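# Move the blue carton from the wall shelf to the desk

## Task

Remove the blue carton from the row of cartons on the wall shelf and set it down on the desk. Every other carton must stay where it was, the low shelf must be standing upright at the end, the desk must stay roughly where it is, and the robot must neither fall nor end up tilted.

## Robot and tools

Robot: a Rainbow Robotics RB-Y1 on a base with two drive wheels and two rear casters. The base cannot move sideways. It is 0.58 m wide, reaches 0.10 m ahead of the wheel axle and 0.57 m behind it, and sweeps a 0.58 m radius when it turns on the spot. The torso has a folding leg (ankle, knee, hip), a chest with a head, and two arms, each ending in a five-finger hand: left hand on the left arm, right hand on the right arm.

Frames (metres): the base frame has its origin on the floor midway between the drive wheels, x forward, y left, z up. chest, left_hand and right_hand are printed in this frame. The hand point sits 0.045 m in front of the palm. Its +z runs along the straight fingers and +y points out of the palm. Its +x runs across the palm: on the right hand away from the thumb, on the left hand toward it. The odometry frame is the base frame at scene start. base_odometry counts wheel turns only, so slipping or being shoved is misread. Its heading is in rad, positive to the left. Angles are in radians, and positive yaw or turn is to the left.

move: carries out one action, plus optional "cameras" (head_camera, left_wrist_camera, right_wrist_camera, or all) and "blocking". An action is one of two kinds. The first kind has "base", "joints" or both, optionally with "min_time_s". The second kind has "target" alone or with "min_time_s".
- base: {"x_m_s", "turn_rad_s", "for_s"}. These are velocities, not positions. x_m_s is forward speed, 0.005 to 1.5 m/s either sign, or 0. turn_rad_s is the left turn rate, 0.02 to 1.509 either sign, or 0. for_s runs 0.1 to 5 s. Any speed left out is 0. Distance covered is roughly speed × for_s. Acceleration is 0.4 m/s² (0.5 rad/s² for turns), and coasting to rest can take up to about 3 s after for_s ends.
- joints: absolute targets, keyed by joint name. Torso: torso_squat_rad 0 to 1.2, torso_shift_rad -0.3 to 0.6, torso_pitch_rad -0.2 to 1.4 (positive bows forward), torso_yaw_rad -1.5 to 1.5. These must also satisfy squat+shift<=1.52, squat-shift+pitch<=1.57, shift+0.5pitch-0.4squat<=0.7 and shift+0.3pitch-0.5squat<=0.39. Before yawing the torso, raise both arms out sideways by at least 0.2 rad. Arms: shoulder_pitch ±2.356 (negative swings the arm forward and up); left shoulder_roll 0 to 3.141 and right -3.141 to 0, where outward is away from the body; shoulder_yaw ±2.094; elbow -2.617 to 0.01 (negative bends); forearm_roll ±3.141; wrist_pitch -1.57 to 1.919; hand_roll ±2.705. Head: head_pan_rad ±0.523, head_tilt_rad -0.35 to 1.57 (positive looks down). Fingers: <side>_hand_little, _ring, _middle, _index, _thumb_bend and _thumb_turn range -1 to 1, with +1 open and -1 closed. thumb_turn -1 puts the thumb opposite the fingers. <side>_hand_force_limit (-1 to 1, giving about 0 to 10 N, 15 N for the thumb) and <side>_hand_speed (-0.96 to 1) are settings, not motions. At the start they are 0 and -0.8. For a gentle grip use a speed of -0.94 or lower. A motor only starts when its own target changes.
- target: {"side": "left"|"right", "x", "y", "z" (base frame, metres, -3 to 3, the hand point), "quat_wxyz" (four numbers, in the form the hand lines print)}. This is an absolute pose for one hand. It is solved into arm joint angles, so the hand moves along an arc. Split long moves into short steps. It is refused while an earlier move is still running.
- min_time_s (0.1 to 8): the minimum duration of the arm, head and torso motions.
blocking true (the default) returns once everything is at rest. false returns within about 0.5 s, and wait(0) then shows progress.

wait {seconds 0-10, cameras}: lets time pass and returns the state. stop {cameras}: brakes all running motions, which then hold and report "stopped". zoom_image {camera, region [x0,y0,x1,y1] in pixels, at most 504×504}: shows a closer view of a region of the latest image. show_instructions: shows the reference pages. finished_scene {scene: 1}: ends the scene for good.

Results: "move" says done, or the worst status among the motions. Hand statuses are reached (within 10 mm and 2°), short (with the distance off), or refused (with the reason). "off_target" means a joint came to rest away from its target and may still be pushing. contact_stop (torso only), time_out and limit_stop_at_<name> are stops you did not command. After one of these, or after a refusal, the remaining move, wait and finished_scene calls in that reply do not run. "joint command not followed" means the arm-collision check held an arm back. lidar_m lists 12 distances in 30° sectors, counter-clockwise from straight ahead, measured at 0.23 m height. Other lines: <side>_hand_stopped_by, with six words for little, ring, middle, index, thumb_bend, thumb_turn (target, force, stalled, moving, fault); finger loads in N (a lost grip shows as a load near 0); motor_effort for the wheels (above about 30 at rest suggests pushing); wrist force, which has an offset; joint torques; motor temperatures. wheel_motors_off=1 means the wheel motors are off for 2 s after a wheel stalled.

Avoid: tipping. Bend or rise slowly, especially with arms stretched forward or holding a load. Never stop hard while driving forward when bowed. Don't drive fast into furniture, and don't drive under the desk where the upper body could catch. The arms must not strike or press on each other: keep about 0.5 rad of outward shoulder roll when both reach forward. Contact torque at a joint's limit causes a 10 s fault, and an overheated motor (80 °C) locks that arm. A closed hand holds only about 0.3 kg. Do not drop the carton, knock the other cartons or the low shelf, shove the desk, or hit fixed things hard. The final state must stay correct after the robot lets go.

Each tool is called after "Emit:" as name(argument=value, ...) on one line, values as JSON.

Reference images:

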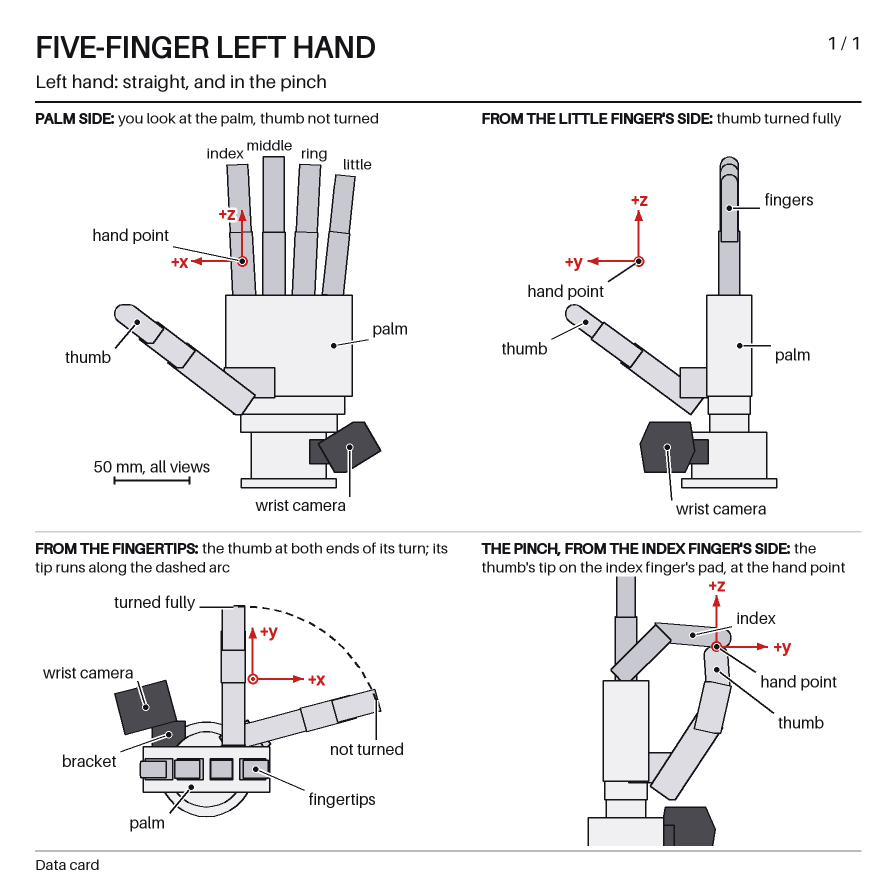

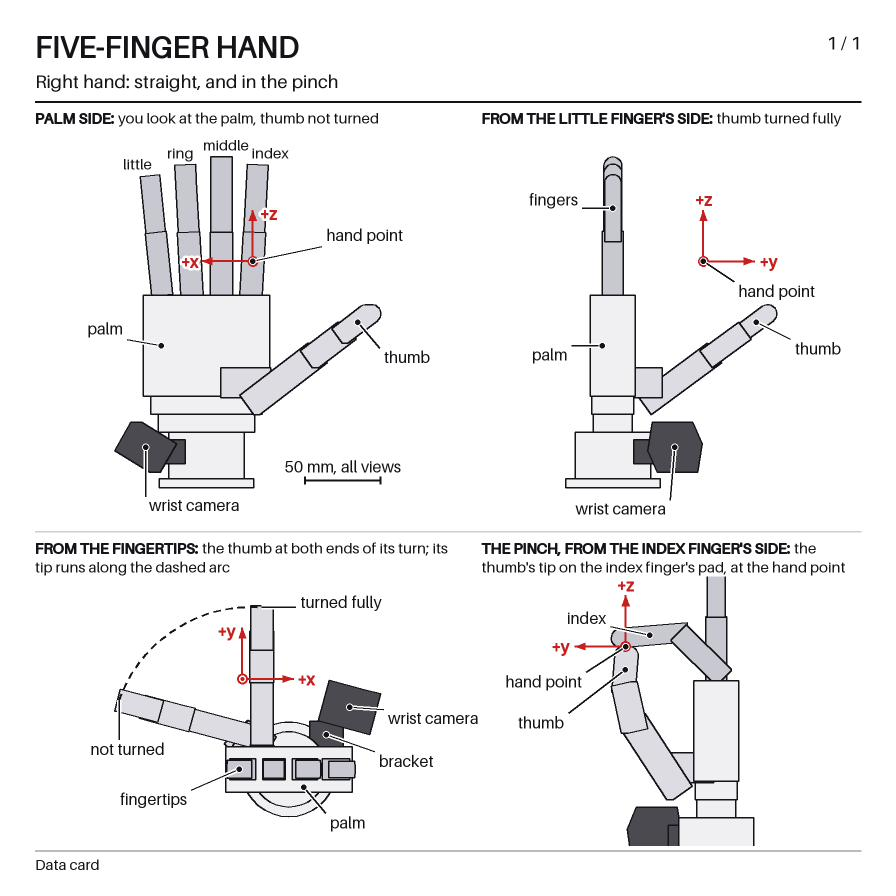

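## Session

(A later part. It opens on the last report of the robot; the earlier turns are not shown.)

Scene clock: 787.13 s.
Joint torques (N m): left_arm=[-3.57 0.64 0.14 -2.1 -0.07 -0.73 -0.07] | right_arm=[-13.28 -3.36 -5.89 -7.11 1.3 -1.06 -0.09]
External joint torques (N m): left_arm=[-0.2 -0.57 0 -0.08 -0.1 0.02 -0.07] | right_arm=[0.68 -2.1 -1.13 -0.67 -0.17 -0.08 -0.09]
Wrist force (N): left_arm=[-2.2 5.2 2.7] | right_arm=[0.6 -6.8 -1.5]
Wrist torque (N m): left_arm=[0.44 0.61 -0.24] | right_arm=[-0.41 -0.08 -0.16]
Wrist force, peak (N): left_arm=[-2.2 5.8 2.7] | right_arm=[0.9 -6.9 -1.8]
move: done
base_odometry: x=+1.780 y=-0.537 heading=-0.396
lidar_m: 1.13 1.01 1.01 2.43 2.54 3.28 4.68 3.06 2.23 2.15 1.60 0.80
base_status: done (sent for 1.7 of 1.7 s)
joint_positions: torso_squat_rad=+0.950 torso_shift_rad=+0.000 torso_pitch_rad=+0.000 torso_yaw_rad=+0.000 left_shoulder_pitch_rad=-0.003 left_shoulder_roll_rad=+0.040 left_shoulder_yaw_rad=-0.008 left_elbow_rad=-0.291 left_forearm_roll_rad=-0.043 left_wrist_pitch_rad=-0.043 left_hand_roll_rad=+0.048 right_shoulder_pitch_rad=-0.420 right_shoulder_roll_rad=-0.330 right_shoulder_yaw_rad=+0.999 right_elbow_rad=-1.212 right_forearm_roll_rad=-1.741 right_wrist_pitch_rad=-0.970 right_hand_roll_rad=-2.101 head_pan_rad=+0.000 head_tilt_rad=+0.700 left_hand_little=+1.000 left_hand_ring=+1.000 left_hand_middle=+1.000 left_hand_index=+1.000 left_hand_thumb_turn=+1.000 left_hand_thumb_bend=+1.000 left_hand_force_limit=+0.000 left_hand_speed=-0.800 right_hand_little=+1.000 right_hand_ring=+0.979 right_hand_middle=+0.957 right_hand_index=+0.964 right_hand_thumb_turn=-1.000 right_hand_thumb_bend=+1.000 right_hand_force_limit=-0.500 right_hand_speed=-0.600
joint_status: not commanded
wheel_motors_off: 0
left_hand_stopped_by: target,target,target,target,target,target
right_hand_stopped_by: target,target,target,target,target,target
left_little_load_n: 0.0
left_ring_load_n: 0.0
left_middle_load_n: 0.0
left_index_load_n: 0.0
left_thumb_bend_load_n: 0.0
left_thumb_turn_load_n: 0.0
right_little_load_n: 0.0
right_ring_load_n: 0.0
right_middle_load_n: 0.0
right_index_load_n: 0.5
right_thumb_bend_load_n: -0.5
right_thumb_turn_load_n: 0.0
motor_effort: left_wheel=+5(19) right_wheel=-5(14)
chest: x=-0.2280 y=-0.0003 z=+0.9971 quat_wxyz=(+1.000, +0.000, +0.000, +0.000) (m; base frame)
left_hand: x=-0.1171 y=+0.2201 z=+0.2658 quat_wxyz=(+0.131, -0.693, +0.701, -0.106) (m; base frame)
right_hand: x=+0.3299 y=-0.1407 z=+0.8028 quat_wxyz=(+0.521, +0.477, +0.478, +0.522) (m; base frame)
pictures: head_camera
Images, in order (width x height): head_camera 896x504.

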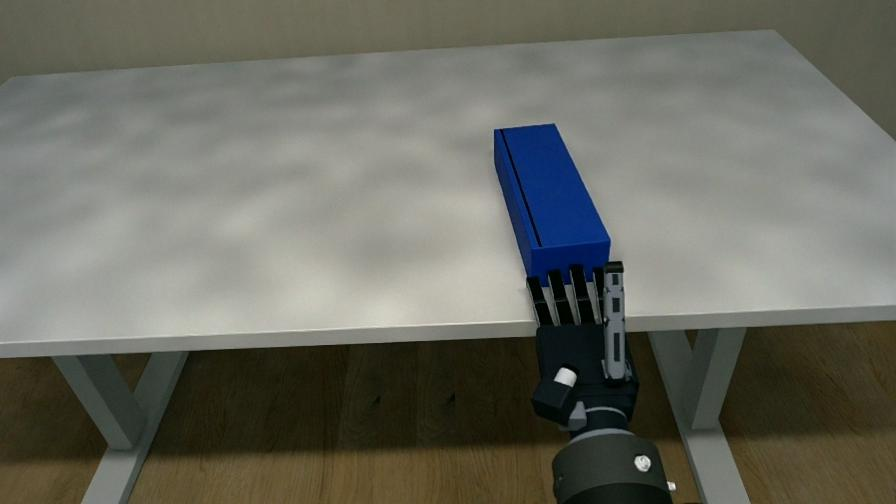

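Emit:
move(base={"x_m_s": -0.2, "for_s": 1.5}, cameras=["head_camera"])

Scene clock: 791.93 s.
Joint torques (N m): left_arm=[-4.13 1.21 0.16 -2.07 -0.05 -0.85 -0.14] | right_arm=[-13.94 -4.12 -6.31 -7.34 1.2 -1.06 -0.07]
External joint torques (N m): left_arm=[-0.75 0 0.01 -0.05 -0.08 -0.1 -0.14] | right_arm=[0.03 -2.85 -1.54 -0.9 -0.27 -0.08 -0.06]
Wrist force (N): left_arm=[-2.3 5.4 2.9] | right_arm=[0.8 -6.8 -1.4]
Wrist torque (N m): left_arm=[0.46 0.63 -0.26] | right_arm=[-0.39 -0.12 -0.14]
Wrist force, peak (N): left_arm=[-2.3 5.6 2.7] | right_arm=[0.5 -6.9 -1.8]
move: done
base_odometry: x=+1.503 y=-0.421 heading=-0.395
lidar_m: 1.43 1.23 2.07 2.44 2.54 3.73 4.38 3.05 2.22 2.15 2.00 1.08
base_status: done (sent for 1.5 of 1.5 s)
joint_positions: torso_squat_rad=+0.950 torso_shift_rad=+0.000 torso_pitch_rad=+0.000 torso_yaw_rad=+0.000 left_shoulder_pitch_rad=-0.003 left_shoulder_roll_rad=+0.040 left_shoulder_yaw_rad=-0.008 left_elbow_rad=-0.291 left_forearm_roll_rad=-0.043 left_wrist_pitch_rad=-0.043 left_hand_roll_rad=+0.048 right_shoulder_pitch_rad=-0.420 right_shoulder_roll_rad=-0.330 right_shoulder_yaw_rad=+0.999 right_elbow_rad=-1.212 right_forearm_roll_rad=-1.741 right_wrist_pitch_rad=-0.970 right_hand_roll_rad=-2.101 head_pan_rad=+0.000 head_tilt_rad=+0.700 left_hand_little=+1.000 left_hand_ring=+1.000 left_hand_middle=+1.000 left_hand_index=+1.000 left_hand_thumb_turn=+1.000 left_hand_thumb_bend=+1.000 left_hand_force_limit=+0.000 left_hand_speed=-0.800 right_hand_little=+1.000 right_hand_ring=+0.979 right_hand_middle=+0.957 right_hand_index=+0.964 right_hand_thumb_turn=-1.000 right_hand_thumb_bend=+1.000 right_hand_force_limit=-0.500 right_hand_speed=-0.600
joint_status: not commanded
wheel_motors_off: 0
left_hand_stopped_by: target,target,target,target,target,target
right_hand_stopped_by: target,target,target,target,target,target
left_little_load_n: 0.0
left_ring_load_n: 0.0
left_middle_load_n: 0.0
left_index_load_n: 0.0
left_thumb_bend_load_n: 0.0
left_thumb_turn_load_n: 0.0
right_little_load_n: 0.0
right_ring_load_n: 0.0
right_middle_load_n: 0.0
right_index_load_n: 0.0
right_thumb_bend_load_n: 0.0
right_thumb_turn_load_n: 0.0
motor_effort: left_wheel=+7(23) right_wheel=-7(19)
chest: x=-0.2280 y=-0.0003 z=+0.9971 quat_wxyz=(+1.000, +0.000, +0.000, +0.000) (m; base frame)
left_hand: x=-0.1171 y=+0.2201 z=+0.2657 quat_wxyz=(+0.131, -0.693, +0.701, -0.106) (m; base frame)
right_hand: x=+0.3299 y=-0.1407 z=+0.8028 quat_wxyz=(+0.521, +0.477, +0.478, +0.522) (m; base frame)
pictures: head_camera
Images, in order (width x height): head_camera 896x504.

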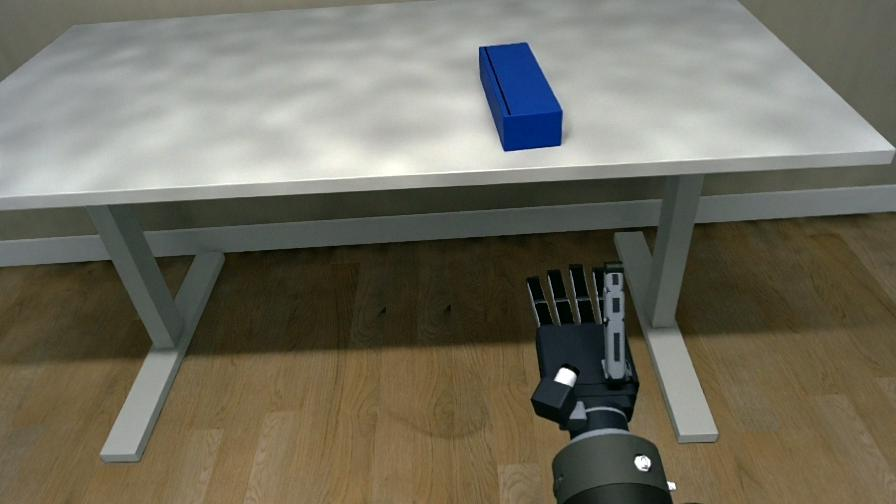

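The blue carton is now fully on the desk, and the robot has backed clear of it.

Emit:
finished_scene()

The scene is finished: the task was done.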